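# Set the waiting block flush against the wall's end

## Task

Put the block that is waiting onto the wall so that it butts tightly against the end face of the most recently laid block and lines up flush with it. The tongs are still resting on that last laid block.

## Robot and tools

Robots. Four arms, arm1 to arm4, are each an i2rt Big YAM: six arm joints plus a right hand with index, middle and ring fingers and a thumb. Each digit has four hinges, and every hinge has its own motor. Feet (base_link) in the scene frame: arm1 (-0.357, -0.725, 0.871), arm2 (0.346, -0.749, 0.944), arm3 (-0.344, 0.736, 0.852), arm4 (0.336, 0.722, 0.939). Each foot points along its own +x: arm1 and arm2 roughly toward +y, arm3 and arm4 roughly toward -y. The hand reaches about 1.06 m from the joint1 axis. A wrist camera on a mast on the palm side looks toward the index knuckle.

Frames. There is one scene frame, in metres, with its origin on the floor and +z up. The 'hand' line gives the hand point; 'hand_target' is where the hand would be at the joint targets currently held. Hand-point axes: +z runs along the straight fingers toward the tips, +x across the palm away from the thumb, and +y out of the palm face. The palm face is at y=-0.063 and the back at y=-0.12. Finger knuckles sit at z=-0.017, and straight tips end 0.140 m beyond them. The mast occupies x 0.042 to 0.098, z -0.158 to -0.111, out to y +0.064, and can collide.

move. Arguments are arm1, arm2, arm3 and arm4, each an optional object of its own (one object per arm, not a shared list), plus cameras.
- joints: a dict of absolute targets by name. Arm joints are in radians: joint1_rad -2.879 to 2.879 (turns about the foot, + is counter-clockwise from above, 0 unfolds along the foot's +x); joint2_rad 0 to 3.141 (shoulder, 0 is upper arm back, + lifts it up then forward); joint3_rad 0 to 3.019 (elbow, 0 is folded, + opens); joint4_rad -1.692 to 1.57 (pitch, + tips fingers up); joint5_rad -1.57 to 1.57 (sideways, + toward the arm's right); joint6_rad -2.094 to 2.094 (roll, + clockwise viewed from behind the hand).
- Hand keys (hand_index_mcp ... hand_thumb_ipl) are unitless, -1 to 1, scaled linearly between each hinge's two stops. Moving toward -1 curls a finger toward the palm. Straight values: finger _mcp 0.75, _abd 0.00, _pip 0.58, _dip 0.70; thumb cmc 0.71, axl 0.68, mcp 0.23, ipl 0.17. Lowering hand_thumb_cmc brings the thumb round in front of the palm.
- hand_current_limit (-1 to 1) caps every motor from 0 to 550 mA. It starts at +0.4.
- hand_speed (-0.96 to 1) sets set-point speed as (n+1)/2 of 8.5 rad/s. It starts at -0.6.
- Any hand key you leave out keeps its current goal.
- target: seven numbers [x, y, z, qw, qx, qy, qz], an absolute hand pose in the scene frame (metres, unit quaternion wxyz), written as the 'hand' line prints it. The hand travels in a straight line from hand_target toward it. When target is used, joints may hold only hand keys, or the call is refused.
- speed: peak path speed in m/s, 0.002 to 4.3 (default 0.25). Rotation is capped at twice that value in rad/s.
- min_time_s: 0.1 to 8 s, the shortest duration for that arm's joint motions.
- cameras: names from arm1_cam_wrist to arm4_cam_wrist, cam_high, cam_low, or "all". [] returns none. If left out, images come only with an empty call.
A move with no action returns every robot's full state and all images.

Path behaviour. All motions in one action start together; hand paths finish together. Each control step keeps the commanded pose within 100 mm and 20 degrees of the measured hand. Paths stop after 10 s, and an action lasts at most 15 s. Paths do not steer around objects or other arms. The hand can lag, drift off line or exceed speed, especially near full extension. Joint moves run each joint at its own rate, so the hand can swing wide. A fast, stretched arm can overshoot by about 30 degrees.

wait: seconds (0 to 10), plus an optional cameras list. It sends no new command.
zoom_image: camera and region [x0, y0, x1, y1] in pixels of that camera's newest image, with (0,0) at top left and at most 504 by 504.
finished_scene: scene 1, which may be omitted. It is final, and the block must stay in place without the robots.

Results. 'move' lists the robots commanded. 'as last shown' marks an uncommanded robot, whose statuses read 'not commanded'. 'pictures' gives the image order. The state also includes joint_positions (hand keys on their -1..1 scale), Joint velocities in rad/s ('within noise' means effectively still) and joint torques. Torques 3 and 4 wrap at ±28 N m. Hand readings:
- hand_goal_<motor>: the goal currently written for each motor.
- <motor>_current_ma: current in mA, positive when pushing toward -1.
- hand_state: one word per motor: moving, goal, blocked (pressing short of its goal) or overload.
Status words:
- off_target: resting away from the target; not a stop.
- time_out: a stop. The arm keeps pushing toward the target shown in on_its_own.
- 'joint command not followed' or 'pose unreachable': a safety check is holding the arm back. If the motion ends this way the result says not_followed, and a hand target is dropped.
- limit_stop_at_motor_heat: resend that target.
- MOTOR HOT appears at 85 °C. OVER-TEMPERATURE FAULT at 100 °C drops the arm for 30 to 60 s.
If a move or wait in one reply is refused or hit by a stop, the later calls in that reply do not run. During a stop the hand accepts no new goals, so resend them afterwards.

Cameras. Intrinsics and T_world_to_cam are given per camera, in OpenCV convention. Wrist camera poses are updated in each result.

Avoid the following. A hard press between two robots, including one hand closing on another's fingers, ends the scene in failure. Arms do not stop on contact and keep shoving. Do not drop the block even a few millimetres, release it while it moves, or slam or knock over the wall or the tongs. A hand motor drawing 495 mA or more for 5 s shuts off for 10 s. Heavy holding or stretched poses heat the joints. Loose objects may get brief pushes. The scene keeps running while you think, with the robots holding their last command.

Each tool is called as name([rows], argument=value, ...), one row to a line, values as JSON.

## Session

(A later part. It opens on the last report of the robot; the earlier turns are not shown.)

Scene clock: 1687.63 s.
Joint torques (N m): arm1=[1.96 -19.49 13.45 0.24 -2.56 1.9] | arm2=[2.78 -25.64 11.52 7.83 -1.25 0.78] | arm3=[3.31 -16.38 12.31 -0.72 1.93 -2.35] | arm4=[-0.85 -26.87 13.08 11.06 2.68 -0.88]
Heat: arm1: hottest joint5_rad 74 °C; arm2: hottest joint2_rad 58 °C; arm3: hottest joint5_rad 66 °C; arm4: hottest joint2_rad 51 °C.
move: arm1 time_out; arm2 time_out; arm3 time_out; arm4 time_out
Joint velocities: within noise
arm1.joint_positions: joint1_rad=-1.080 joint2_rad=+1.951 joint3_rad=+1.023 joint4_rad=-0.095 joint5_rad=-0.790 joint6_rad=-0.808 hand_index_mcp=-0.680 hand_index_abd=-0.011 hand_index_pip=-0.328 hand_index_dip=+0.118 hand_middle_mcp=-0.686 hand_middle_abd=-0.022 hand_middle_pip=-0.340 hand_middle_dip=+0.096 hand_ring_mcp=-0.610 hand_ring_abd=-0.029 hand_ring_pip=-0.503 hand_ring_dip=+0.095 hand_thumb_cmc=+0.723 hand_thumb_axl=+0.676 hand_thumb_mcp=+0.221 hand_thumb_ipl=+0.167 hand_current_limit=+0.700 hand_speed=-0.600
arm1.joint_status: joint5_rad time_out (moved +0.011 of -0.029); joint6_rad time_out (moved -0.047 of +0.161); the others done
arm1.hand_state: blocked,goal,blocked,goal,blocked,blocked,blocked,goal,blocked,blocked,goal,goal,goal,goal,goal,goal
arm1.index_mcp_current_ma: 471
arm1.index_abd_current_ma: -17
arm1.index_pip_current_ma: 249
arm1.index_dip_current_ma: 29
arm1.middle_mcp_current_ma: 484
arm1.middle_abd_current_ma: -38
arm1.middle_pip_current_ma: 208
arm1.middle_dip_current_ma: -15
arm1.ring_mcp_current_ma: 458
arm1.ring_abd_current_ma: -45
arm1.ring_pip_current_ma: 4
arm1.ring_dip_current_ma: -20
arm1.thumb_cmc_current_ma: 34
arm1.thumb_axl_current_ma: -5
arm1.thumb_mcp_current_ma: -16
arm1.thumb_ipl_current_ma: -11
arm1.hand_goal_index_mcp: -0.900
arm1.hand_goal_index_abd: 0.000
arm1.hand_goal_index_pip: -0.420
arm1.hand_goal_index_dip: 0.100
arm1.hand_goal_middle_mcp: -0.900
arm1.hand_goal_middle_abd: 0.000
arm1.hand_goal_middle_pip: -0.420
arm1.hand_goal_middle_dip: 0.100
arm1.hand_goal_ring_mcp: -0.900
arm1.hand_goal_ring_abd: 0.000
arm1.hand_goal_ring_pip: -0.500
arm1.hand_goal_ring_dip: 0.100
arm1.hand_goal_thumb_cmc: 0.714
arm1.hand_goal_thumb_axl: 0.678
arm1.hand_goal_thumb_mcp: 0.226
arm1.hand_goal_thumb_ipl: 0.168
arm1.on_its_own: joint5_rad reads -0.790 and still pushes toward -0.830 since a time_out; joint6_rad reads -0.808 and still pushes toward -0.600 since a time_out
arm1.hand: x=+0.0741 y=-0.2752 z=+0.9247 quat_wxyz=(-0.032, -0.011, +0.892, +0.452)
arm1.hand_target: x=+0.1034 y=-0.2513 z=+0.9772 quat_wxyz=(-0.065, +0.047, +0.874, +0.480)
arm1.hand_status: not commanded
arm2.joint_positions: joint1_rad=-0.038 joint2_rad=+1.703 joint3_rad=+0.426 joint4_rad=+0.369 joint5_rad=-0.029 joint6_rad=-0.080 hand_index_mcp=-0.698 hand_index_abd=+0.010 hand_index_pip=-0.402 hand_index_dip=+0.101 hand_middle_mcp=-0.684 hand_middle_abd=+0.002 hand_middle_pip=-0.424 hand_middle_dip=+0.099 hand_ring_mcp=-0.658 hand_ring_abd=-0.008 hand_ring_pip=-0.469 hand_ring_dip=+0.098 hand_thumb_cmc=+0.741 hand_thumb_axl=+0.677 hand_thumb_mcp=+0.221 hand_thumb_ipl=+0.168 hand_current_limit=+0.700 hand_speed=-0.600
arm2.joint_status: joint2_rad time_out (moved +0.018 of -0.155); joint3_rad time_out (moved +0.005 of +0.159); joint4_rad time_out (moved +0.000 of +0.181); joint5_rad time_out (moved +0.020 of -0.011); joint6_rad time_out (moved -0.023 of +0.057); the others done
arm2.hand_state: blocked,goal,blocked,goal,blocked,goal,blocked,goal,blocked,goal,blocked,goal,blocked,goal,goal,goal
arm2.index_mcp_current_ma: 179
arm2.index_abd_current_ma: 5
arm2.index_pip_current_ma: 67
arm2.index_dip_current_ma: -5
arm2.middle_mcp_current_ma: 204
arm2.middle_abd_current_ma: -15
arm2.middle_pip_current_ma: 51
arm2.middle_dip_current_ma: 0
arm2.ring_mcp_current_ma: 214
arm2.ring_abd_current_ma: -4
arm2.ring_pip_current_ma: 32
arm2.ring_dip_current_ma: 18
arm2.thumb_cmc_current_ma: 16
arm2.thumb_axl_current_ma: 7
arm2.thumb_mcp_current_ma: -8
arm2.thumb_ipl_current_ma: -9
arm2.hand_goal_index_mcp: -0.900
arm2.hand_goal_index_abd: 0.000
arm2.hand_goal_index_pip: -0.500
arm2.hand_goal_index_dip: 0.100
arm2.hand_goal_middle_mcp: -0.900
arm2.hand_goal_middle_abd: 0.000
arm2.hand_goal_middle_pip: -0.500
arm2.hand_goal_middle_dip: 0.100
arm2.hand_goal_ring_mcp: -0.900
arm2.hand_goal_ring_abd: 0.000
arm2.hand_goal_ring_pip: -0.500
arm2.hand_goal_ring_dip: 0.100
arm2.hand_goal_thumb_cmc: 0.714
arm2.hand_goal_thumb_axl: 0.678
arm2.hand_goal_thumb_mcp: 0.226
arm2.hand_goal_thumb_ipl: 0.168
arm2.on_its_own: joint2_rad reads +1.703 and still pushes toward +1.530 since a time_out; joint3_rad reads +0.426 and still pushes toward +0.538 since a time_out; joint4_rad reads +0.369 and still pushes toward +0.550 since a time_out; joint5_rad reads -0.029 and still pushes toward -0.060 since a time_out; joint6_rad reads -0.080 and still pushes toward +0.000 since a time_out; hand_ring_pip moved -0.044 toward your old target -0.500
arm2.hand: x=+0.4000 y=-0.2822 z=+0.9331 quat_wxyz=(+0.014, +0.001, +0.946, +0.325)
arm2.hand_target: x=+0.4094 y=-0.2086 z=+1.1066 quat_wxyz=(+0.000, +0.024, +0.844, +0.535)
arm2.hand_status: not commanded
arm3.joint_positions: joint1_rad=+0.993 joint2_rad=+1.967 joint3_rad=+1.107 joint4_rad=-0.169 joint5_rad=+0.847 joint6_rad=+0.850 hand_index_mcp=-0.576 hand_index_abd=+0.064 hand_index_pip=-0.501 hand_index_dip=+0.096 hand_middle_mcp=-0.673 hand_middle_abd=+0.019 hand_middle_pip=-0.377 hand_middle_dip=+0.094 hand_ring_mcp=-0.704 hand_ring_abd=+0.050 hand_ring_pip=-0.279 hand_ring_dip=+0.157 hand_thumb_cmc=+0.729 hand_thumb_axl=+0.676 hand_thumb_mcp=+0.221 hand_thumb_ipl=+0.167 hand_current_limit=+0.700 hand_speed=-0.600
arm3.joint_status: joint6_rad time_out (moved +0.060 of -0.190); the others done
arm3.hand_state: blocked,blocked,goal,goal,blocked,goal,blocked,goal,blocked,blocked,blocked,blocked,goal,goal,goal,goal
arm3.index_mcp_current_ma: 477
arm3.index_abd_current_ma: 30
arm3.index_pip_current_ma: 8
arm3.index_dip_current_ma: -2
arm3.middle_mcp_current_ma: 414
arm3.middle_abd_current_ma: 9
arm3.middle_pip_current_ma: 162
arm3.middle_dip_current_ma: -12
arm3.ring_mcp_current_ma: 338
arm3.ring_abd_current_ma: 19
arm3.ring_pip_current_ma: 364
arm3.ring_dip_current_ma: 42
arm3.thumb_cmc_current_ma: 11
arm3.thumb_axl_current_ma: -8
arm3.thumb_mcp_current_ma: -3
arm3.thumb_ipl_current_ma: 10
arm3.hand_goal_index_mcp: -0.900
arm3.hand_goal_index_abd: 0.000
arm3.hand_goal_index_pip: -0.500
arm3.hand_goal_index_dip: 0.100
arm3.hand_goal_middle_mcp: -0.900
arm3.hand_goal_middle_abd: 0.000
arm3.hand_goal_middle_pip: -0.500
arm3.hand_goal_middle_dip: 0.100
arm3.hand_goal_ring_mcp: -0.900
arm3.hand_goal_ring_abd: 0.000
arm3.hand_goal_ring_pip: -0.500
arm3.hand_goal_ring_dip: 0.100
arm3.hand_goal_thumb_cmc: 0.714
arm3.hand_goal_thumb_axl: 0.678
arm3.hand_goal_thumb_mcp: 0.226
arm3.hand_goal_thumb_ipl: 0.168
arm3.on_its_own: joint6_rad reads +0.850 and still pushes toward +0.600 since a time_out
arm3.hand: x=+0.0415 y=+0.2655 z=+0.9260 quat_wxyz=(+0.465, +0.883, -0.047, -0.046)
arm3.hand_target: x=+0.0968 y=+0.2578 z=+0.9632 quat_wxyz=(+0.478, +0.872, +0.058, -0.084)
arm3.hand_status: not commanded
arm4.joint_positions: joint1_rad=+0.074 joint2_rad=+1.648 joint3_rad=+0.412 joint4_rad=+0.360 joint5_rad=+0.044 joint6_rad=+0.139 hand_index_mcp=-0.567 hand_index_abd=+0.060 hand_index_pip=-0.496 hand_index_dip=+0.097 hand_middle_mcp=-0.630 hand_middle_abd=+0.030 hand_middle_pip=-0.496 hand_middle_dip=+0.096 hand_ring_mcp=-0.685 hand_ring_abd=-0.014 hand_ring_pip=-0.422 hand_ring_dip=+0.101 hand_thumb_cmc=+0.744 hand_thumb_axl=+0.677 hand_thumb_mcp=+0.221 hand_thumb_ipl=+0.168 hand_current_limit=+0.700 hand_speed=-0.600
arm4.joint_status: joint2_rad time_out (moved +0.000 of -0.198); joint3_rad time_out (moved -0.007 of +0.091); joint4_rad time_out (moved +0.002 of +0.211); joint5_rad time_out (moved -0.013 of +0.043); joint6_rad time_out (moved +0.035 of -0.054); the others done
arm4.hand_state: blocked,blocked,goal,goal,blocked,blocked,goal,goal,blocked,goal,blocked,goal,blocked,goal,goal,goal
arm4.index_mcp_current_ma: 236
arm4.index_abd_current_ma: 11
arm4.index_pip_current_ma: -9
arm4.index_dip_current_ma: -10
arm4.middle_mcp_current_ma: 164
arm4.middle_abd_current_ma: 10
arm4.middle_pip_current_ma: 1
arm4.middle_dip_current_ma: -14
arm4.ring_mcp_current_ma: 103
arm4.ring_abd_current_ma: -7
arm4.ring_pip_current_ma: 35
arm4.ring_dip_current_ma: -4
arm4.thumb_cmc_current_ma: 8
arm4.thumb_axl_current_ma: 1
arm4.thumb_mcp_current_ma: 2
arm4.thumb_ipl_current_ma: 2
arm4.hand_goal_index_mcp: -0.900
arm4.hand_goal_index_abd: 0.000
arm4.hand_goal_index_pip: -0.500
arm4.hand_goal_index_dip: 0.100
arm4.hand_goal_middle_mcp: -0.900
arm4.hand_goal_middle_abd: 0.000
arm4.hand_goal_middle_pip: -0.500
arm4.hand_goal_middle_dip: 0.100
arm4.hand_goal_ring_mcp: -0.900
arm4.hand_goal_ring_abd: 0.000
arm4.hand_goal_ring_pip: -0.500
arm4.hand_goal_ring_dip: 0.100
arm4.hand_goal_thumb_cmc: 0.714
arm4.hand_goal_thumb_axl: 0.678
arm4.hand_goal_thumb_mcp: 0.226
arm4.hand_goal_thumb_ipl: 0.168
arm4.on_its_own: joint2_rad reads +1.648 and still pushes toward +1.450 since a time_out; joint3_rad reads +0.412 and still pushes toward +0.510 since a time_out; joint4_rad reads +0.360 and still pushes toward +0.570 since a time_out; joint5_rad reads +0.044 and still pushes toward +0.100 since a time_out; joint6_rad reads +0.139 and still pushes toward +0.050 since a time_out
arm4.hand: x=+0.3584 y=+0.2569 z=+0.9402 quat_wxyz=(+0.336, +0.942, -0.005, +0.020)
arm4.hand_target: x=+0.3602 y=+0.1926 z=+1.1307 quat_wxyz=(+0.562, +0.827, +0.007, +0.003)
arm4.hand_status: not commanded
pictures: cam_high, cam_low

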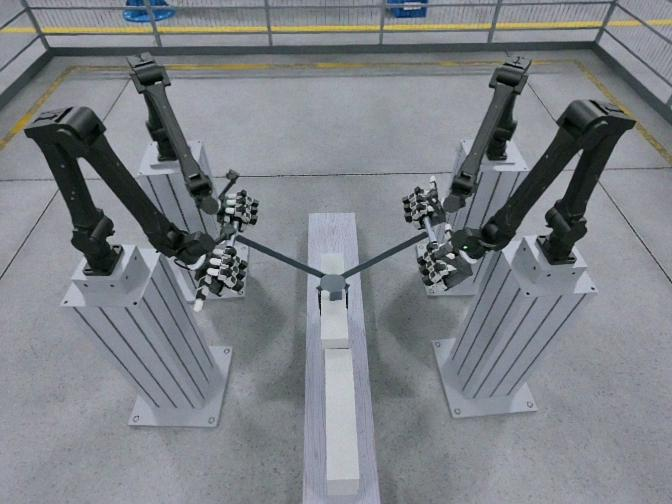

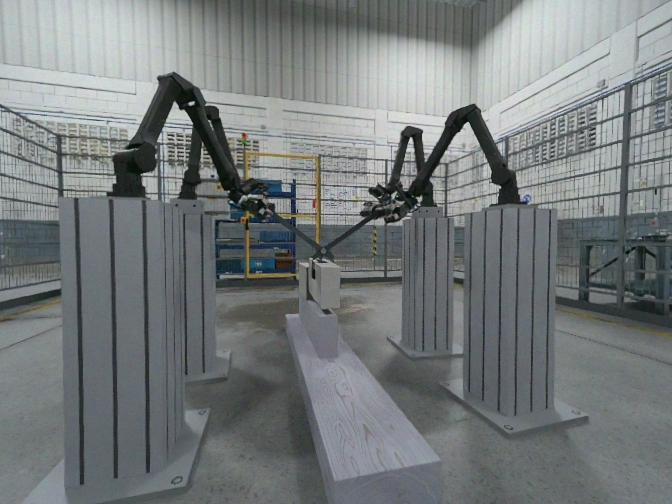

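move(arm1={"joints":{"joint1_rad":-1.03,"joint2_rad":1.985,"joint3_rad":1.115,"joint4_rad":-0.14,"joint5_rad":-0.80,"joint6_rad":-0.65},"min_time_s":3}, arm2={"joints":{"joint1_rad":-0.04,"joint2_rad":1.61,"joint3_rad":0.54,"joint4_rad":0.53,"joint5_rad":-0.05,"joint6_rad":0.0},"min_time_s":3}, arm3={"joints":{"joint1_rad":1.05,"joint2_rad":2.03,"joint3_rad":1.18,"joint4_rad":-0.20,"joint5_rad":0.86,"joint6_rad":0.65},"min_time_s":3}, arm4={"joints":{"joint1_rad":0.06,"joint2_rad":1.48,"joint3_rad":0.44,"joint4_rad":0.57,"joint5_rad":0.08,"joint6_rad":0.05},"min_time_s":3}, cameras=["cam_low","cam_high"])

zoom_image(camera="cam_low", region=[270, 230, 390, 350])

zoom_image(camera="cam_high", region=[270, 220, 400, 400])

Scene clock: 1709.10 s.
Joint torques (N m): arm1=[2.26 -17.85 12.04 0.23 -2.16 1.65] | arm2=[2.49 -25.93 9.48 6.87 -0.8 0.65] | arm3=[4.84 -13.33 11.22 -0.65 1.49 -2.29] | arm4=[-0.73 -27.4 8.21 10.8 2.06 -0.72]
Heat: arm1: hottest joint5_rad 66 °C; arm2: hottest joint2_rad 56 °C; arm3: hottest joint5_rad 57 °C; arm4: hottest joint2_rad 52 °C.
move: arm1 time_out; arm2 time_out; arm3 time_out; arm4 time_out
Joint velocities: within noise
arm1.joint_positions: joint1_rad=-1.058 joint2_rad=+2.002 joint3_rad=+1.046 joint4_rad=-0.105 joint5_rad=-0.769 joint6_rad=-0.831 hand_index_mcp=-0.727 hand_index_abd=-0.013 hand_index_pip=-0.305 hand_index_dip=+0.139 hand_middle_mcp=-0.710 hand_middle_abd=-0.001 hand_middle_pip=-0.341 hand_middle_dip=+0.096 hand_ring_mcp=-0.611 hand_ring_abd=-0.008 hand_ring_pip=-0.503 hand_ring_dip=+0.095 hand_thumb_cmc=+0.723 hand_thumb_axl=+0.676 hand_thumb_mcp=+0.221 hand_thumb_ipl=+0.167 hand_current_limit=+0.700 hand_speed=-0.600
arm1.joint_status: joint5_rad time_out (moved +0.021 of -0.010); joint6_rad time_out (moved -0.023 of +0.158); the others done
arm1.hand_state: blocked,goal,blocked,blocked,blocked,goal,blocked,goal,blocked,goal,goal,goal,goal,goal,goal,goal
arm1.index_mcp_current_ma: 470
arm1.index_abd_current_ma: -27
arm1.index_pip_current_ma: 330
arm1.index_dip_current_ma: 93
arm1.middle_mcp_current_ma: 472
arm1.middle_abd_current_ma: -15
arm1.middle_pip_current_ma: 202
arm1.middle_dip_current_ma: -14
arm1.ring_mcp_current_ma: 455
arm1.ring_abd_current_ma: 1
arm1.ring_pip_current_ma: -2
arm1.ring_dip_current_ma: -18
arm1.thumb_cmc_current_ma: 22
arm1.thumb_axl_current_ma: -8
arm1.thumb_mcp_current_ma: -14
arm1.thumb_ipl_current_ma: 1
arm1.hand_goal_index_mcp: -0.900
arm1.hand_goal_index_abd: 0.000
arm1.hand_goal_index_pip: -0.420
arm1.hand_goal_index_dip: 0.100
arm1.hand_goal_middle_mcp: -0.900
arm1.hand_goal_middle_abd: 0.000
arm1.hand_goal_middle_pip: -0.420
arm1.hand_goal_middle_dip: 0.100
arm1.hand_goal_ring_mcp: -0.900
arm1.hand_goal_ring_abd: 0.000
arm1.hand_goal_ring_pip: -0.500
arm1.hand_goal_ring_dip: 0.100
arm1.hand_goal_thumb_cmc: 0.714
arm1.hand_goal_thumb_axl: 0.678
arm1.hand_goal_thumb_mcp: 0.226
arm1.hand_goal_thumb_ipl: 0.168
arm1.on_its_own: joint5_rad reads -0.769 and still pushes toward -0.800 since a time_out; joint6_rad reads -0.831 and still pushes toward -0.650 since a time_out; hand_index_mcp moved -0.047 toward your old target -0.900; hand_middle_mcp moved -0.024 toward your old target -0.900
arm1.hand: x=+0.0673 y=-0.2641 z=+0.8994 quat_wxyz=(-0.040, -0.021, +0.899, +0.436)
arm1.hand_target: x=+0.0872 y=-0.2385 z=+0.9305 quat_wxyz=(-0.078, +0.033, +0.888, +0.452)
arm1.hand_status: not commanded
arm2.joint_positions: joint1_rad=-0.036 joint2_rad=+1.772 joint3_rad=+0.452 joint4_rad=+0.373 joint5_rad=-0.030 joint6_rad=-0.070 hand_index_mcp=-0.696 hand_index_abd=+0.008 hand_index_pip=-0.403 hand_index_dip=+0.101 hand_middle_mcp=-0.653 hand_middle_abd=-0.010 hand_middle_pip=-0.472 hand_middle_dip=+0.099 hand_ring_mcp=-0.602 hand_ring_abd=-0.038 hand_ring_pip=-0.494 hand_ring_dip=+0.098 hand_thumb_cmc=+0.741 hand_thumb_axl=+0.677 hand_thumb_mcp=+0.221 hand_thumb_ipl=+0.168 hand_current_limit=+0.700 hand_speed=-0.600
arm2.joint_status: joint2_rad time_out (moved +0.069 of -0.093); joint4_rad time_out (moved +0.004 of +0.161); joint6_rad time_out (moved +0.009 of +0.080); the others done
arm2.hand_state: blocked,goal,blocked,goal,blocked,goal,blocked,goal,blocked,blocked,goal,goal,blocked,goal,goal,goal
arm2.index_mcp_current_ma: 181
arm2.index_abd_current_ma: 9
arm2.index_pip_current_ma: 65
arm2.index_dip_current_ma: -7
arm2.middle_mcp_current_ma: 232
arm2.middle_abd_current_ma: 2
arm2.middle_pip_current_ma: 20
arm2.middle_dip_current_ma: -11
arm2.ring_mcp_current_ma: 282
arm2.ring_abd_current_ma: -6
arm2.ring_pip_current_ma: 11
arm2.ring_dip_current_ma: 6
arm2.thumb_cmc_current_ma: -1
arm2.thumb_axl_current_ma: -13
arm2.thumb_mcp_current_ma: -17
arm2.thumb_ipl_current_ma: 1
arm2.hand_goal_index_mcp: -0.900
arm2.hand_goal_index_abd: 0.000
arm2.hand_goal_index_pip: -0.500
arm2.hand_goal_index_dip: 0.100
arm2.hand_goal_middle_mcp: -0.900
arm2.hand_goal_middle_abd: 0.000
arm2.hand_goal_middle_pip: -0.500
arm2.hand_goal_middle_dip: 0.100
arm2.hand_goal_ring_mcp: -0.900
arm2.hand_goal_ring_abd: 0.000
arm2.hand_goal_ring_pip: -0.500
arm2.hand_goal_ring_dip: 0.100
arm2.hand_goal_thumb_cmc: 0.714
arm2.hand_goal_thumb_axl: 0.678
arm2.hand_goal_thumb_mcp: 0.226
arm2.hand_goal_thumb_ipl: 0.168
arm2.on_its_own: joint2_rad reads +1.772 and still pushes toward +1.610 since a time_out; joint4_rad reads +0.373 and still pushes toward +0.530 since a time_out; joint6_rad reads -0.070 and still pushes toward +0.000 since a time_out; hand_ring_pip moved -0.025 to your old target -0.500
arm2.hand: x=+0.4004 y=-0.2784 z=+0.9115 quat_wxyz=(+0.010, +0.005, +0.952, +0.307)
arm2.hand_target: x=+0.4111 y=-0.2083 z=+1.0604 quat_wxyz=(+0.001, +0.028, +0.869, +0.493)
arm2.hand_status: not commanded
arm3.joint_positions: joint1_rad=+1.007 joint2_rad=+2.004 joint3_rad=+1.108 joint4_rad=-0.174 joint5_rad=+0.848 joint6_rad=+0.895 hand_index_mcp=-0.578 hand_index_abd=+0.057 hand_index_pip=-0.501 hand_index_dip=+0.096 hand_middle_mcp=-0.676 hand_middle_abd=+0.013 hand_middle_pip=-0.377 hand_middle_dip=+0.094 hand_ring_mcp=-0.713 hand_ring_abd=+0.077 hand_ring_pip=-0.261 hand_ring_dip=+0.170 hand_thumb_cmc=+0.729 hand_thumb_axl=+0.676 hand_thumb_mcp=+0.221 hand_thumb_ipl=+0.167 hand_current_limit=+0.700 hand_speed=-0.600
arm3.joint_status: joint6_rad time_out (moved +0.045 of -0.200); the others done
arm3.hand_state: blocked,blocked,goal,goal,blocked,goal,blocked,goal,blocked,blocked,blocked,blocked,goal,goal,goal,goal
arm3.index_mcp_current_ma: 480
arm3.index_abd_current_ma: 23
arm3.index_pip_current_ma: 9
arm3.index_dip_current_ma: 0
arm3.middle_mcp_current_ma: 400
arm3.middle_abd_current_ma: 7
arm3.middle_pip_current_ma: 168
arm3.middle_dip_current_ma: -11
arm3.ring_mcp_current_ma: 315
arm3.ring_abd_current_ma: 38
arm3.ring_pip_current_ma: 408
arm3.ring_dip_current_ma: 66
arm3.thumb_cmc_current_ma: 9
arm3.thumb_axl_current_ma: -5
arm3.thumb_mcp_current_ma: 0
arm3.thumb_ipl_current_ma: 6
arm3.hand_goal_index_mcp: -0.900
arm3.hand_goal_index_abd: 0.000
arm3.hand_goal_index_pip: -0.500
arm3.hand_goal_index_dip: 0.100
arm3.hand_goal_middle_mcp: -0.900
arm3.hand_goal_middle_abd: 0.000
arm3.hand_goal_middle_pip: -0.500
arm3.hand_goal_middle_dip: 0.100
arm3.hand_goal_ring_mcp: -0.900
arm3.hand_goal_ring_abd: 0.000
arm3.hand_goal_ring_pip: -0.500
arm3.hand_goal_ring_dip: 0.100
arm3.hand_goal_thumb_cmc: 0.714
arm3.hand_goal_thumb_axl: 0.678
arm3.hand_goal_thumb_mcp: 0.226
arm3.hand_goal_thumb_ipl: 0.168
arm3.on_its_own: joint6_rad reads +0.895 and still pushes toward +0.650 since a time_out
arm3.hand: x=+0.0419 y=+0.2730 z=+0.9049 quat_wxyz=(+0.458, +0.886, -0.053, -0.049)
arm3.hand_target: x=+0.1016 y=+0.2748 z=+0.9156 quat_wxyz=(+0.459, +0.881, +0.069, -0.091)
arm3.hand_status: not commanded
arm4.joint_positions: joint1_rad=+0.074 joint2_rad=+1.678 joint3_rad=+0.394 joint4_rad=+0.368 joint5_rad=+0.037 joint6_rad=+0.125 hand_index_mcp=-0.451 hand_index_abd=+0.071 hand_index_pip=-0.496 hand_index_dip=+0.097 hand_middle_mcp=-0.524 hand_middle_abd=+0.064 hand_middle_pip=-0.496 hand_middle_dip=+0.096 hand_ring_mcp=-0.592 hand_ring_abd=+0.020 hand_ring_pip=-0.495 hand_ring_dip=+0.101 hand_thumb_cmc=+0.744 hand_thumb_axl=+0.677 hand_thumb_mcp=+0.221 hand_thumb_ipl=+0.168 hand_current_limit=+0.700 hand_speed=-0.600
arm4.joint_status: joint2_rad time_out (moved +0.030 of -0.168); joint4_rad time_out (moved +0.007 of +0.210); joint5_rad time_out (moved -0.007 of +0.036); joint6_rad time_out (moved -0.014 of -0.089); the others done
arm4.hand_state: blocked,blocked,goal,goal,blocked,blocked,goal,goal,blocked,goal,goal,goal,blocked,goal,goal,goal
arm4.index_mcp_current_ma: 373
arm4.index_abd_current_ma: -2
arm4.index_pip_current_ma: 11
arm4.index_dip_current_ma: -14
arm4.middle_mcp_current_ma: 299
arm4.middle_abd_current_ma: 13
arm4.middle_pip_current_ma: 3
arm4.middle_dip_current_ma: -20
arm4.ring_mcp_current_ma: 214
arm4.ring_abd_current_ma: -2
arm4.ring_pip_current_ma: 7
arm4.ring_dip_current_ma: -1
arm4.thumb_cmc_current_ma: 6
arm4.thumb_axl_current_ma: 8
arm4.thumb_mcp_current_ma: 15
arm4.thumb_ipl_current_ma: -1
arm4.hand_goal_index_mcp: -0.900
arm4.hand_goal_index_abd: 0.000
arm4.hand_goal_index_pip: -0.500
arm4.hand_goal_index_dip: 0.100
arm4.hand_goal_middle_mcp: -0.900
arm4.hand_goal_middle_abd: 0.000
arm4.hand_goal_middle_pip: -0.500
arm4.hand_goal_middle_dip: 0.100
arm4.hand_goal_ring_mcp: -0.900
arm4.hand_goal_ring_abd: 0.000
arm4.hand_goal_ring_pip: -0.500
arm4.hand_goal_ring_dip: 0.100
arm4.hand_goal_thumb_cmc: 0.714
arm4.hand_goal_thumb_axl: 0.678
arm4.hand_goal_thumb_mcp: 0.226
arm4.hand_goal_thumb_ipl: 0.168
arm4.on_its_own: joint2_rad reads +1.678 and still pushes toward +1.480 since a time_out; joint4_rad reads +0.368 and still pushes toward +0.570 since a time_out; joint5_rad reads +0.037 and still pushes toward +0.080 since a time_out; joint6_rad reads +0.125 and still pushes toward +0.050 since a time_out
arm4.hand: x=+0.3588 y=+0.2690 z=+0.9227 quat_wxyz=(+0.317, +0.948, +0.003, +0.018)
arm4.hand_target: x=+0.3601 y=+0.2153 z=+1.0830 quat_wxyz=(+0.520, +0.854, +0.015, +0.006)
arm4.hand_status: not commanded
pictures: cam_high, cam_low

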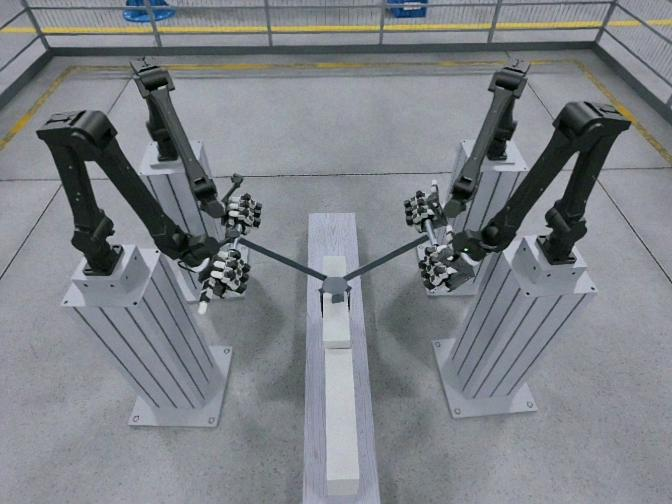

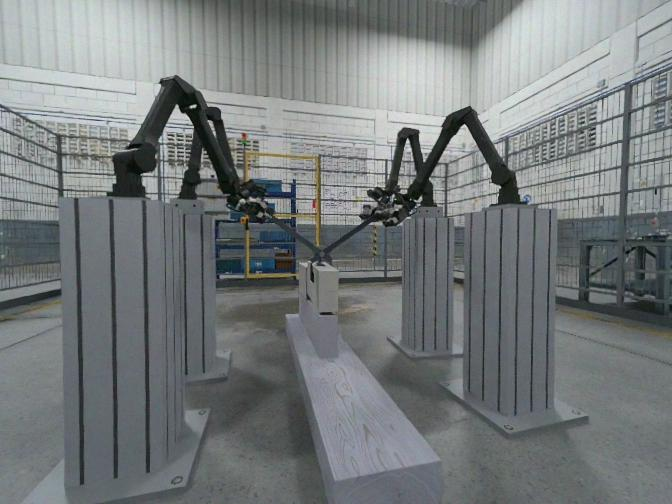

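Scaled by 4.200 from the camera's image (finer frame: 960x720).

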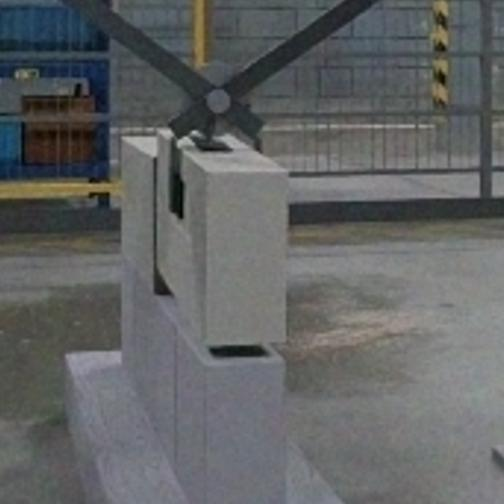

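Scaled by 2.800 from the camera's image (finer frame: 960x720).

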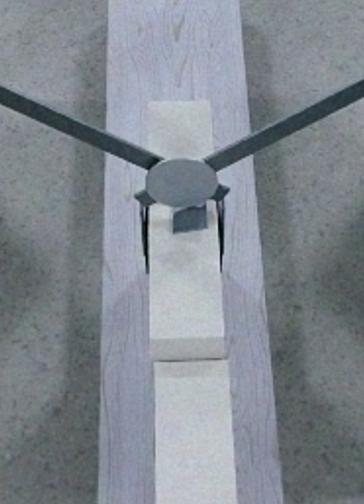

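move(arm1={"joints":{"joint1_rad":-1.042,"joint2_rad":2.068,"joint3_rad":1.155,"joint4_rad":-0.125,"joint5_rad":-0.80,"joint6_rad":-0.68},"min_time_s":3}, arm2={"joints":{"joint1_rad":-0.083,"joint2_rad":1.635,"joint3_rad":0.54,"joint4_rad":0.53,"joint5_rad":-0.09,"joint6_rad":-0.02},"min_time_s":3}, arm3={"joints":{"joint1_rad":1.073,"joint2_rad":2.106,"joint3_rad":1.20,"joint4_rad":-0.19,"joint5_rad":0.87,"joint6_rad":0.70},"min_time_s":3}, arm4={"joints":{"joint1_rad":0.103,"joint2_rad":1.515,"joint3_rad":0.45,"joint4_rad":0.56,"joint5_rad":0.11,"joint6_rad":0.07},"min_time_s":3}, cameras=["cam_low","cam_high"])

zoom_image(camera="cam_low", region=[270, 230, 390, 350])

zoom_image(camera="cam_high", region=[270, 220, 400, 400])

Scene clock: 1733.27 s.
Joint torques (N m): arm1=[1.03 -14.62 12.96 0.91 -1.82 1.55] | arm2=[-0.44 -28.1 7.62 6.87 -1.25 0.46] | arm3=[5.66 -10.4 11.38 -0.28 0.37 -2.21] | arm4=[1.55 -27.28 8.79 10.15 3.09 -0.53]
Heat: arm1: hottest joint5_rad 59 °C; arm2: hottest joint2_rad 54 °C; arm3: hottest joint5_rad 50 °C; arm4: hottest joint2_rad 49 °C.
move: arm1 time_out; arm2 time_out; arm3 time_out; arm4 time_out
Joint velocities: within noise
arm1.joint_positions: joint1_rad=-1.052 joint2_rad=+2.046 joint3_rad=+1.073 joint4_rad=-0.105 joint5_rad=-0.777 joint6_rad=-0.849 hand_index_mcp=-0.749 hand_index_abd=-0.042 hand_index_pip=-0.288 hand_index_dip=+0.154 hand_middle_mcp=-0.722 hand_middle_abd=+0.008 hand_middle_pip=-0.342 hand_middle_dip=+0.096 hand_ring_mcp=-0.610 hand_ring_abd=-0.008 hand_ring_pip=-0.503 hand_ring_dip=+0.095 hand_thumb_cmc=+0.723 hand_thumb_axl=+0.676 hand_thumb_mcp=+0.221 hand_thumb_ipl=+0.167 hand_current_limit=+0.700 hand_speed=-0.600
arm1.joint_status: joint6_rad time_out (moved -0.018 of +0.151); the others done
arm1.hand_state: blocked,blocked,blocked,blocked,blocked,goal,blocked,goal,blocked,goal,goal,goal,goal,goal,goal,goal
arm1.index_mcp_current_ma: 471
arm1.index_abd_current_ma: -75
arm1.index_pip_current_ma: 378
arm1.index_dip_current_ma: 139
arm1.middle_mcp_current_ma: 477
arm1.middle_abd_current_ma: -7
arm1.middle_pip_current_ma: 206
arm1.middle_dip_current_ma: -18
arm1.ring_mcp_current_ma: 466
arm1.ring_abd_current_ma: -8
arm1.ring_pip_current_ma: 7
arm1.ring_dip_current_ma: -18
arm1.thumb_cmc_current_ma: 23
arm1.thumb_axl_current_ma: -8
arm1.thumb_mcp_current_ma: -15
arm1.thumb_ipl_current_ma: 1
arm1.hand_goal_index_mcp: -0.900
arm1.hand_goal_index_abd: 0.000
arm1.hand_goal_index_pip: -0.420
arm1.hand_goal_index_dip: 0.100
arm1.hand_goal_middle_mcp: -0.900
arm1.hand_goal_middle_abd: 0.000
arm1.hand_goal_middle_pip: -0.420
arm1.hand_goal_middle_dip: 0.100
arm1.hand_goal_ring_mcp: -0.900
arm1.hand_goal_ring_abd: 0.000
arm1.hand_goal_ring_pip: -0.500
arm1.hand_goal_ring_dip: 0.100
arm1.hand_goal_thumb_cmc: 0.714
arm1.hand_goal_thumb_axl: 0.678
arm1.hand_goal_thumb_mcp: 0.226
arm1.hand_goal_thumb_ipl: 0.168
arm1.on_its_own: joint6_rad reads -0.849 and still pushes toward -0.680 since a time_out; hand_index_mcp moved -0.022 toward your old target -0.900
arm1.hand: x=+0.0674 y=-0.2572 z=+0.8849 quat_wxyz=(-0.047, -0.030, +0.899, +0.435)
arm1.hand_target: x=+0.0987 y=-0.2375 z=+0.8979 quat_wxyz=(-0.078, +0.030, +0.891, +0.446)
arm1.hand_status: not commanded
arm2.joint_positions: joint1_rad=-0.045 joint2_rad=+1.816 joint3_rad=+0.472 joint4_rad=+0.373 joint5_rad=-0.059 joint6_rad=-0.072 hand_index_mcp=-0.696 hand_index_abd=+0.012 hand_index_pip=-0.404 hand_index_dip=+0.101 hand_middle_mcp=-0.624 hand_middle_abd=-0.030 hand_middle_pip=-0.492 hand_middle_dip=+0.099 hand_ring_mcp=-0.543 hand_ring_abd=-0.072 hand_ring_pip=-0.494 hand_ring_dip=+0.098 hand_thumb_cmc=+0.741 hand_thumb_axl=+0.677 hand_thumb_mcp=+0.221 hand_thumb_ipl=+0.168 hand_current_limit=+0.700 hand_speed=-0.600
arm2.joint_status: joint2_rad time_out (moved +0.045 of -0.137); joint4_rad time_out (moved +0.000 of +0.157); joint5_rad time_out (moved -0.029 of -0.060); joint6_rad time_out (moved -0.002 of +0.050); the others done
arm2.hand_state: blocked,goal,blocked,goal,blocked,blocked,goal,goal,blocked,blocked,goal,goal,blocked,goal,goal,goal
arm2.index_mcp_current_ma: 194
arm2.index_abd_current_ma: -7
arm2.index_pip_current_ma: 56
arm2.index_dip_current_ma: -2
arm2.middle_mcp_current_ma: 255
arm2.middle_abd_current_ma: -13
arm2.middle_pip_current_ma: 4
arm2.middle_dip_current_ma: -4
arm2.ring_mcp_current_ma: 364
arm2.ring_abd_current_ma: -18
arm2.ring_pip_current_ma: 17
arm2.ring_dip_current_ma: 5
arm2.thumb_cmc_current_ma: 5
arm2.thumb_axl_current_ma: -5
arm2.thumb_mcp_current_ma: -11
arm2.thumb_ipl_current_ma: -17
arm2.hand_goal_index_mcp: -0.900
arm2.hand_goal_index_abd: 0.000
arm2.hand_goal_index_pip: -0.500
arm2.hand_goal_index_dip: 0.100
arm2.hand_goal_middle_mcp: -0.900
arm2.hand_goal_middle_abd: 0.000
arm2.hand_goal_middle_pip: -0.500
arm2.hand_goal_middle_dip: 0.100
arm2.hand_goal_ring_mcp: -0.900
arm2.hand_goal_ring_abd: 0.000
arm2.hand_goal_ring_pip: -0.500
arm2.hand_goal_ring_dip: 0.100
arm2.hand_goal_thumb_cmc: 0.714
arm2.hand_goal_thumb_axl: 0.678
arm2.hand_goal_thumb_mcp: 0.226
arm2.hand_goal_thumb_ipl: 0.168
arm2.on_its_own: joint2_rad reads +1.816 and still pushes toward +1.635 since a time_out; joint4_rad reads +0.373 and still pushes toward +0.530 since a time_out; joint5_rad reads -0.059 and still pushes toward -0.090 since a time_out; joint6_rad reads -0.072 and still pushes toward -0.020 since a time_out
arm2.hand: x=+0.3995 y=-0.2754 z=+0.8973 quat_wxyz=(-0.003, +0.004, +0.955, +0.297)
arm2.hand_target: x=+0.4257 y=-0.2104 z=+1.0479 quat_wxyz=(-0.001, +0.029, +0.875, +0.483)
arm2.hand_status: not commanded
arm3.joint_positions: joint1_rad=+1.020 joint2_rad=+2.045 joint3_rad=+1.124 joint4_rad=-0.174 joint5_rad=+0.883 joint6_rad=+0.935 hand_index_mcp=-0.579 hand_index_abd=+0.057 hand_index_pip=-0.501 hand_index_dip=+0.096 hand_middle_mcp=-0.683 hand_middle_abd=+0.020 hand_middle_pip=-0.376 hand_middle_dip=+0.117 hand_ring_mcp=-0.728 hand_ring_abd=+0.104 hand_ring_pip=-0.252 hand_ring_dip=+0.183 hand_thumb_cmc=+0.729 hand_thumb_axl=+0.676 hand_thumb_mcp=+0.221 hand_thumb_ipl=+0.167 hand_current_limit=+0.700 hand_speed=-0.600
arm3.joint_status: joint1_rad time_out (moved +0.014 of +0.066); joint6_rad time_out (moved +0.040 of -0.195); the others done
arm3.hand_state: blocked,blocked,goal,goal,blocked,goal,blocked,goal,blocked,blocked,blocked,blocked,goal,goal,goal,goal
arm3.index_mcp_current_ma: 478
arm3.index_abd_current_ma: 26
arm3.index_pip_current_ma: 7
arm3.index_dip_current_ma: -1
arm3.middle_mcp_current_ma: 387
arm3.middle_abd_current_ma: 10
arm3.middle_pip_current_ma: 168
arm3.middle_dip_current_ma: -4
arm3.ring_mcp_current_ma: 277
arm3.ring_abd_current_ma: 62
arm3.ring_pip_current_ma: 432
arm3.ring_dip_current_ma: 84
arm3.thumb_cmc_current_ma: 9
arm3.thumb_axl_current_ma: -3
arm3.thumb_mcp_current_ma: -2
arm3.thumb_ipl_current_ma: 5
arm3.hand_goal_index_mcp: -0.900
arm3.hand_goal_index_abd: 0.000
arm3.hand_goal_index_pip: -0.500
arm3.hand_goal_index_dip: 0.100
arm3.hand_goal_middle_mcp: -0.900
arm3.hand_goal_middle_abd: 0.000
arm3.hand_goal_middle_pip: -0.500
arm3.hand_goal_middle_dip: 0.100
arm3.hand_goal_ring_mcp: -0.900
arm3.hand_goal_ring_abd: 0.000
arm3.hand_goal_ring_pip: -0.500
arm3.hand_goal_ring_dip: 0.100
arm3.hand_goal_thumb_cmc: 0.714
arm3.hand_goal_thumb_axl: 0.678
arm3.hand_goal_thumb_mcp: 0.226
arm3.hand_goal_thumb_ipl: 0.168
arm3.on_its_own: joint1_rad reads +1.020 and still pushes toward +1.073 since a time_out; joint6_rad reads +0.935 and still pushes toward +0.700 since a time_out
arm3.hand: x=+0.0435 y=+0.2778 z=+0.8926 quat_wxyz=(+0.466, +0.881, -0.064, -0.056)
arm3.hand_target: x=+0.1084 y=+0.2842 z=+0.8803 quat_wxyz=(+0.454, +0.883, +0.065, -0.095)
arm3.hand_status: not commanded
arm4.joint_positions: joint1_rad=+0.086 joint2_rad=+1.711 joint3_rad=+0.394 joint4_rad=+0.370 joint5_rad=+0.044 joint6_rad=+0.125 hand_index_mcp=-0.412 hand_index_abd=+0.071 hand_index_pip=-0.496 hand_index_dip=+0.097 hand_middle_mcp=-0.487 hand_middle_abd=+0.066 hand_middle_pip=-0.496 hand_middle_dip=+0.096 hand_ring_mcp=-0.559 hand_ring_abd=+0.011 hand_ring_pip=-0.495 hand_ring_dip=+0.101 hand_thumb_cmc=+0.744 hand_thumb_axl=+0.677 hand_thumb_mcp=+0.221 hand_thumb_ipl=+0.168 hand_current_limit=+0.700 hand_speed=-0.600
arm4.joint_status: joint2_rad time_out (moved +0.032 of -0.163); joint4_rad time_out (moved +0.002 of +0.192); joint5_rad time_out (moved +0.007 of +0.073); joint6_rad time_out (moved +0.000 of -0.055); the others done
arm4.hand_state: blocked,blocked,goal,goal,blocked,blocked,goal,goal,blocked,goal,goal,goal,blocked,goal,goal,goal
arm4.index_mcp_current_ma: 442
arm4.index_abd_current_ma: 10
arm4.index_pip_current_ma: -7
arm4.index_dip_current_ma: -3
arm4.middle_mcp_current_ma: 326
arm4.middle_abd_current_ma: 20
arm4.middle_pip_current_ma: 9
arm4.middle_dip_current_ma: -12
arm4.ring_mcp_current_ma: 244
arm4.ring_abd_current_ma: -9
arm4.ring_pip_current_ma: -2
arm4.ring_dip_current_ma: -4
arm4.thumb_cmc_current_ma: 1
arm4.thumb_axl_current_ma: 14
arm4.thumb_mcp_current_ma: 6
arm4.thumb_ipl_current_ma: 4
arm4.hand_goal_index_mcp: -0.900
arm4.hand_goal_index_abd: 0.000
arm4.hand_goal_index_pip: -0.500
arm4.hand_goal_index_dip: 0.100
arm4.hand_goal_middle_mcp: -0.900
arm4.hand_goal_middle_abd: 0.000
arm4.hand_goal_middle_pip: -0.500
arm4.hand_goal_middle_dip: 0.100
arm4.hand_goal_ring_mcp: -0.900
arm4.hand_goal_ring_abd: 0.000
arm4.hand_goal_ring_pip: -0.500
arm4.hand_goal_ring_dip: 0.100
arm4.hand_goal_thumb_cmc: 0.714
arm4.hand_goal_thumb_axl: 0.678
arm4.hand_goal_thumb_mcp: 0.226
arm4.hand_goal_thumb_ipl: 0.168
arm4.on_its_own: joint2_rad reads +1.711 and still pushes toward +1.515 since a time_out; joint4_rad reads +0.370 and still pushes toward +0.560 since a time_out; joint5_rad reads +0.044 and still pushes toward +0.110 since a time_out; joint6_rad reads +0.125 and still pushes toward +0.070 since a time_out
arm4.hand: x=+0.3621 y=+0.2738 z=+0.9095 quat_wxyz=(+0.303, +0.953, +0.008, +0.015)
arm4.hand_target: x=+0.3753 y=+0.2135 z=+1.0679 quat_wxyz=(+0.506, +0.862, +0.018, +0.007)
arm4.hand_status: not commanded
pictures: cam_high, cam_low

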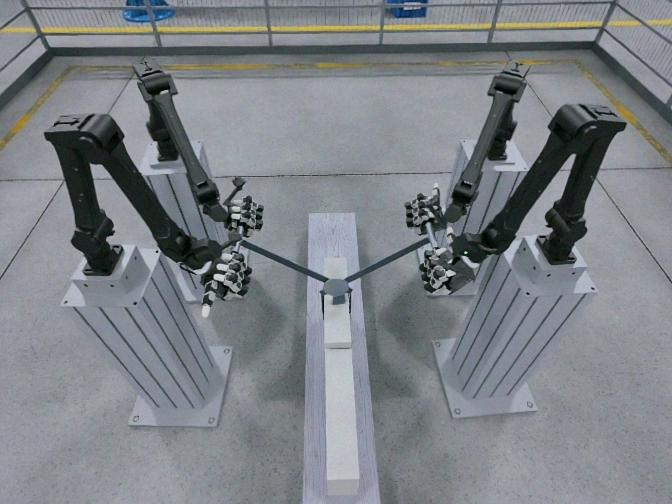

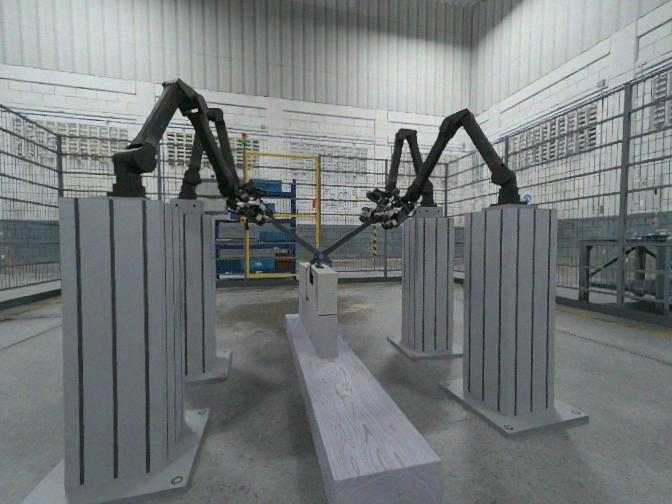

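Scaled by 4.200 from the camera's image (finer frame: 960x720).

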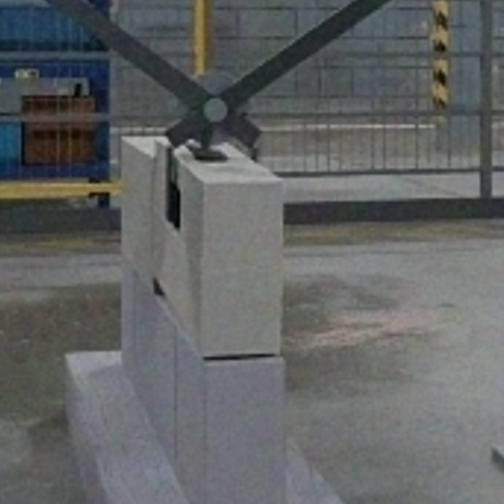

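Scaled by 2.800 from the camera's image (finer frame: 960x720).

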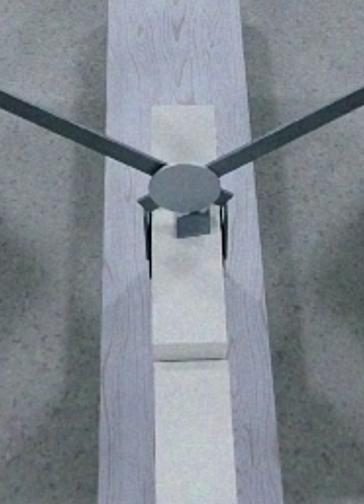

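move(arm1={"joints":{"joint1_rad":-1.08,"joint2_rad":2.115,"joint3_rad":1.21,"joint4_rad":-0.13,"joint5_rad":-0.83,"joint6_rad":-0.70},"min_time_s":3}, arm2={"joints":{"joint1_rad":-0.158,"joint2_rad":1.635,"joint3_rad":0.54,"joint4_rad":0.53,"joint5_rad":-0.16,"joint6_rad":-0.06},"min_time_s":3}, arm3={"joints":{"joint1_rad":1.087,"joint2_rad":2.148,"joint3_rad":1.25,"joint4_rad":-0.19,"joint5_rad":0.89,"joint6_rad":0.72},"min_time_s":3}, arm4={"joints":{"joint1_rad":0.156,"joint2_rad":1.515,"joint3_rad":0.45,"joint4_rad":0.56,"joint5_rad":0.16,"joint6_rad":0.09},"min_time_s":3}, cameras=["cam_low","cam_high"])

zoom_image(camera="cam_low", region=[270, 230, 390, 350])

zoom_image(camera="cam_high", region=[270, 220, 400, 400])

Scene clock: 1757.43 s.
Joint torques (N m): arm1=[-0.56 -13.86 14.11 1.13 -1.04 1.56] | arm2=[-1.03 -28.34 7.25 6.98 -1.6 0.53] | arm3=[5.77 -9.41 12.33 -0.25 -0.26 -2.13] | arm4=[1.79 -27.81 8.62 9.98 3.53 -0.5]
Heat: arm1: hottest joint3_rad 55 °C; arm2: hottest joint2_rad 56 °C; arm3: hottest joint6_rad 48 °C; arm4: hottest joint5_rad 53 °C.
move: arm1 time_out; arm2 time_out; arm3 time_out; arm4 time_out
Joint velocities: within noise
arm1.joint_positions: joint1_rad=-1.072 joint2_rad=+2.078 joint3_rad=+1.115 joint4_rad=-0.116 joint5_rad=-0.826 joint6_rad=-0.871 hand_index_mcp=-0.756 hand_index_abd=-0.059 hand_index_pip=-0.284 hand_index_dip=+0.159 hand_middle_mcp=-0.726 hand_middle_abd=+0.010 hand_middle_pip=-0.345 hand_middle_dip=+0.096 hand_ring_mcp=-0.626 hand_ring_abd=-0.010 hand_ring_pip=-0.503 hand_ring_dip=+0.095 hand_thumb_cmc=+0.736 hand_thumb_axl=+0.676 hand_thumb_mcp=+0.221 hand_thumb_ipl=+0.167 hand_current_limit=+0.700 hand_speed=-0.600
arm1.joint_status: joint3_rad time_out (moved +0.042 of +0.137); joint6_rad time_out (moved -0.022 of +0.149); the others done
arm1.hand_state: blocked,blocked,blocked,blocked,blocked,goal,blocked,goal,blocked,goal,goal,goal,blocked,goal,goal,goal
arm1.index_mcp_current_ma: 456
arm1.index_abd_current_ma: -107
arm1.index_pip_current_ma: 383
arm1.index_dip_current_ma: 143
arm1.middle_mcp_current_ma: 479
arm1.middle_abd_current_ma: 0
arm1.middle_pip_current_ma: 201
arm1.middle_dip_current_ma: -21
arm1.ring_mcp_current_ma: 460
arm1.ring_abd_current_ma: -12
arm1.ring_pip_current_ma: 2
arm1.ring_dip_current_ma: -15
arm1.thumb_cmc_current_ma: 60
arm1.thumb_axl_current_ma: -1
arm1.thumb_mcp_current_ma: -21
arm1.thumb_ipl_current_ma: -2
arm1.hand_goal_index_mcp: -0.900
arm1.hand_goal_index_abd: 0.000
arm1.hand_goal_index_pip: -0.420
arm1.hand_goal_index_dip: 0.100
arm1.hand_goal_middle_mcp: -0.900
arm1.hand_goal_middle_abd: 0.000
arm1.hand_goal_middle_pip: -0.420
arm1.hand_goal_middle_dip: 0.100
arm1.hand_goal_ring_mcp: -0.900
arm1.hand_goal_ring_abd: 0.000
arm1.hand_goal_ring_pip: -0.500
arm1.hand_goal_ring_dip: 0.100
arm1.hand_goal_thumb_cmc: 0.714
arm1.hand_goal_thumb_axl: 0.678
arm1.hand_goal_thumb_mcp: 0.226
arm1.hand_goal_thumb_ipl: 0.168
arm1.on_its_own: joint3_rad reads +1.115 and still pushes toward +1.210 since a time_out; joint6_rad reads -0.871 and still pushes toward -0.700 since a time_out
arm1.hand: x=+0.0803 y=-0.2573 z=+0.8869 quat_wxyz=(-0.052, -0.037, +0.890, +0.452)
arm1.hand_target: x=+0.1259 y=-0.2451 z=+0.8925 quat_wxyz=(-0.075, +0.034, +0.885, +0.458)
arm1.hand_status: not commanded
arm2.joint_positions: joint1_rad=-0.105 joint2_rad=+1.827 joint3_rad=+0.480 joint4_rad=+0.373 joint5_rad=-0.123 joint6_rad=-0.122 hand_index_mcp=-0.690 hand_index_abd=+0.011 hand_index_pip=-0.414 hand_index_dip=+0.101 hand_middle_mcp=-0.598 hand_middle_abd=-0.046 hand_middle_pip=-0.493 hand_middle_dip=+0.099 hand_ring_mcp=-0.491 hand_ring_abd=-0.088 hand_ring_pip=-0.494 hand_ring_dip=+0.098 hand_thumb_cmc=+0.741 hand_thumb_axl=+0.677 hand_thumb_mcp=+0.219 hand_thumb_ipl=+0.168 hand_current_limit=+0.700 hand_speed=-0.600
arm2.joint_status: joint1_rad time_out (moved -0.060 of -0.113); joint2_rad time_out (moved +0.011 of -0.181); joint4_rad time_out (moved +0.000 of +0.157); joint5_rad time_out (moved -0.064 of -0.101); joint6_rad time_out (moved -0.051 of +0.012); the others done
arm2.hand_state: blocked,goal,blocked,goal,blocked,blocked,goal,goal,blocked,blocked,goal,goal,blocked,goal,goal,goal
arm2.index_mcp_current_ma: 186
arm2.index_abd_current_ma: 21
arm2.index_pip_current_ma: 41
arm2.index_dip_current_ma: 3
arm2.middle_mcp_current_ma: 300
arm2.middle_abd_current_ma: -20
arm2.middle_pip_current_ma: -5
arm2.middle_dip_current_ma: 10
arm2.ring_mcp_current_ma: 410
arm2.ring_abd_current_ma: -39
arm2.ring_pip_current_ma: 20
arm2.ring_dip_current_ma: -2
arm2.thumb_cmc_current_ma: -15
arm2.thumb_axl_current_ma: -2
arm2.thumb_mcp_current_ma: 5
arm2.thumb_ipl_current_ma: 7
arm2.hand_goal_index_mcp: -0.900
arm2.hand_goal_index_abd: 0.000
arm2.hand_goal_index_pip: -0.500
arm2.hand_goal_index_dip: 0.100
arm2.hand_goal_middle_mcp: -0.900
arm2.hand_goal_middle_abd: 0.000
arm2.hand_goal_middle_pip: -0.500
arm2.hand_goal_middle_dip: 0.100
arm2.hand_goal_ring_mcp: -0.900
arm2.hand_goal_ring_abd: 0.000
arm2.hand_goal_ring_pip: -0.500
arm2.hand_goal_ring_dip: 0.100
arm2.hand_goal_thumb_cmc: 0.714
arm2.hand_goal_thumb_axl: 0.678
arm2.hand_goal_thumb_mcp: 0.226
arm2.hand_goal_thumb_ipl: 0.168
arm2.on_its_own: joint1_rad reads -0.105 and still pushes toward -0.158 since a time_out; joint2_rad reads +1.827 and still pushes toward +1.635 since a time_out; joint4_rad reads +0.373 and still pushes toward +0.530 since a time_out; joint5_rad reads -0.123 and still pushes toward -0.160 since a time_out; joint6_rad reads -0.122 and still pushes toward -0.060 since a time_out
arm2.hand: x=+0.4131 y=-0.2747 z=+0.8951 quat_wxyz=(-0.017, -0.001, +0.954, +0.298)
arm2.hand_target: x=+0.4508 y=-0.2148 z=+1.0487 quat_wxyz=(-0.004, +0.028, +0.874, +0.486)
arm2.hand_status: not commanded
arm3.joint_positions: joint1_rad=+1.032 joint2_rad=+2.072 joint3_rad=+1.161 joint4_rad=-0.174 joint5_rad=+0.917 joint6_rad=+0.946 hand_index_mcp=-0.596 hand_index_abd=+0.041 hand_index_pip=-0.501 hand_index_dip=+0.096 hand_middle_mcp=-0.691 hand_middle_abd=+0.032 hand_middle_pip=-0.375 hand_middle_dip=+0.125 hand_ring_mcp=-0.744 hand_ring_abd=+0.115 hand_ring_pip=-0.247 hand_ring_dip=+0.185 hand_thumb_cmc=+0.729 hand_thumb_axl=+0.676 hand_thumb_mcp=+0.221 hand_thumb_ipl=+0.167 hand_current_limit=+0.700 hand_speed=-0.600
arm3.joint_status: joint1_rad time_out (moved +0.012 of +0.067); joint6_rad time_out (moved +0.011 of -0.215); the others done
arm3.hand_state: blocked,blocked,goal,goal,blocked,blocked,blocked,blocked,blocked,blocked,blocked,blocked,goal,goal,goal,goal
arm3.index_mcp_current_ma: 476
arm3.index_abd_current_ma: 14
arm3.index_pip_current_ma: 11
arm3.index_dip_current_ma: 3
arm3.middle_mcp_current_ma: 363
arm3.middle_abd_current_ma: 16
arm3.middle_pip_current_ma: 173
arm3.middle_dip_current_ma: 5
arm3.ring_mcp_current_ma: 240
arm3.ring_abd_current_ma: 79
arm3.ring_pip_current_ma: 443
arm3.ring_dip_current_ma: 86
arm3.thumb_cmc_current_ma: 10
arm3.thumb_axl_current_ma: -5
arm3.thumb_mcp_current_ma: -2
arm3.thumb_ipl_current_ma: 7
arm3.hand_goal_index_mcp: -0.900
arm3.hand_goal_index_abd: 0.000
arm3.hand_goal_index_pip: -0.500
arm3.hand_goal_index_dip: 0.100
arm3.hand_goal_middle_mcp: -0.900
arm3.hand_goal_middle_abd: 0.000
arm3.hand_goal_middle_pip: -0.500
arm3.hand_goal_middle_dip: 0.100
arm3.hand_goal_ring_mcp: -0.900
arm3.hand_goal_ring_abd: 0.000
arm3.hand_goal_ring_pip: -0.500
arm3.hand_goal_ring_dip: 0.100
arm3.hand_goal_thumb_cmc: 0.714
arm3.hand_goal_thumb_axl: 0.678
arm3.hand_goal_thumb_mcp: 0.226
arm3.hand_goal_thumb_ipl: 0.168
arm3.on_its_own: joint1_rad reads +1.032 and still pushes toward +1.087 since a time_out; joint6_rad reads +0.946 and still pushes toward +0.720 since a time_out
arm3.hand: x=+0.0553 y=+0.2769 z=+0.8947 quat_wxyz=(+0.479, +0.873, -0.069, -0.057)
arm3.hand_target: x=+0.1245 y=+0.2837 z=+0.8754 quat_wxyz=(+0.464, +0.879, +0.058, -0.090)
arm3.hand_status: not commanded
arm4.joint_positions: joint1_rad=+0.136 joint2_rad=+1.717 joint3_rad=+0.394 joint4_rad=+0.374 joint5_rad=+0.078 joint6_rad=+0.141 hand_index_mcp=-0.387 hand_index_abd=+0.065 hand_index_pip=-0.496 hand_index_dip=+0.097 hand_middle_mcp=-0.460 hand_middle_abd=+0.067 hand_middle_pip=-0.496 hand_middle_dip=+0.096 hand_ring_mcp=-0.534 hand_ring_abd=+0.001 hand_ring_pip=-0.495 hand_ring_dip=+0.101 hand_thumb_cmc=+0.744 hand_thumb_axl=+0.677 hand_thumb_mcp=+0.220 hand_thumb_ipl=+0.168 hand_current_limit=+0.700 hand_speed=-0.600
arm4.joint_status: joint2_rad time_out (moved +0.006 of -0.196); joint4_rad time_out (moved +0.004 of +0.190); joint5_rad time_out (moved +0.034 of +0.116); joint6_rad time_out (moved +0.015 of -0.035); the others done
arm4.hand_state: blocked,blocked,goal,goal,blocked,blocked,goal,goal,blocked,goal,goal,goal,blocked,goal,goal,goal
arm4.index_mcp_current_ma: 451
arm4.index_abd_current_ma: 1
arm4.index_pip_current_ma: 6
arm4.index_dip_current_ma: -4
arm4.middle_mcp_current_ma: 364
arm4.middle_abd_current_ma: 11
arm4.middle_pip_current_ma: 0
arm4.middle_dip_current_ma: -2
arm4.ring_mcp_current_ma: 272
arm4.ring_abd_current_ma: 6
arm4.ring_pip_current_ma: 7
arm4.ring_dip_current_ma: 1
arm4.thumb_cmc_current_ma: 3
arm4.thumb_axl_current_ma: 10
arm4.thumb_mcp_current_ma: 10
arm4.thumb_ipl_current_ma: 11
arm4.hand_goal_index_mcp: -0.900
arm4.hand_goal_index_abd: 0.000
arm4.hand_goal_index_pip: -0.500
arm4.hand_goal_index_dip: 0.100
arm4.hand_goal_middle_mcp: -0.900
arm4.hand_goal_middle_abd: 0.000
arm4.hand_goal_middle_pip: -0.500
arm4.hand_goal_middle_dip: 0.100
arm4.hand_goal_ring_mcp: -0.900
arm4.hand_goal_ring_abd: 0.000
arm4.hand_goal_ring_pip: -0.500
arm4.hand_goal_ring_dip: 0.100
arm4.hand_goal_thumb_cmc: 0.714
arm4.hand_goal_thumb_axl: 0.678
arm4.hand_goal_thumb_mcp: 0.226
arm4.hand_goal_thumb_ipl: 0.168
arm4.on_its_own: joint2_rad reads +1.717 and still pushes toward +1.515 since a time_out; joint4_rad reads +0.374 and still pushes toward +0.560 since a time_out; joint5_rad reads +0.078 and still pushes toward +0.153 since a time_out; joint6_rad reads +0.141 and still pushes toward +0.090 since a time_out
arm4.hand: x=+0.3775 y=+0.2758 z=+0.9085 quat_wxyz=(+0.304, +0.953, +0.019, +0.009)
arm4.hand_target: x=+0.3930 y=+0.2167 z=+1.0683 quat_wxyz=(+0.507, +0.862, +0.021, +0.008)
arm4.hand_status: not commanded
pictures: cam_high, cam_low

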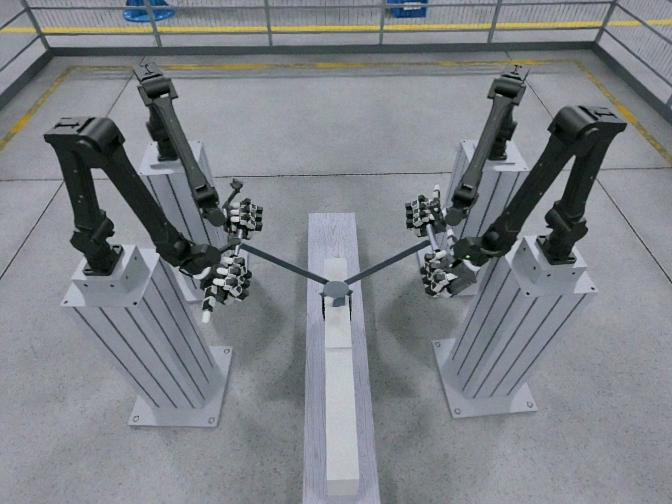

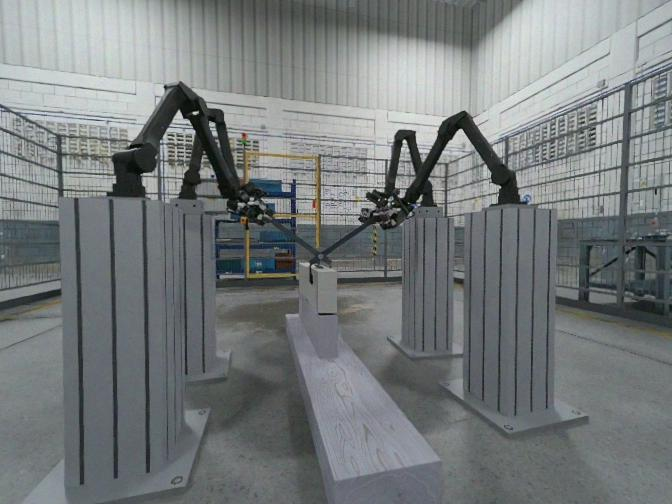

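Scaled by 4.200 from the camera's image (finer frame: 960x720).

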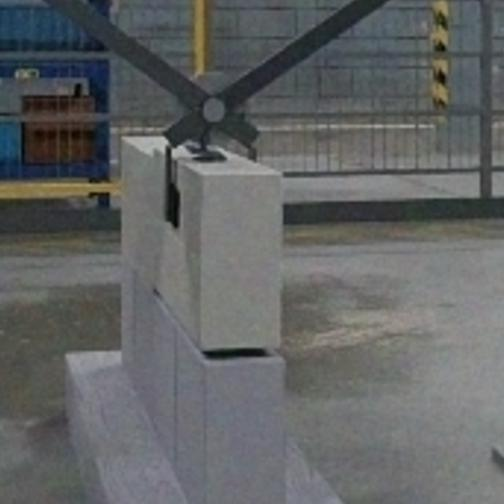

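Scaled by 2.800 from the camera's image (finer frame: 960x720).

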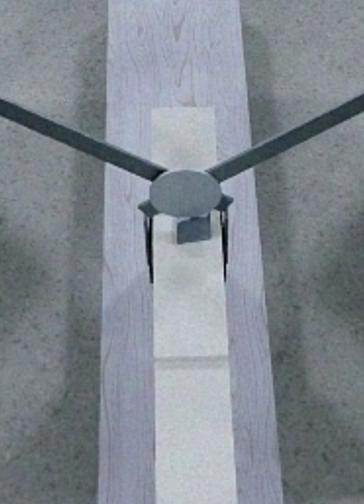

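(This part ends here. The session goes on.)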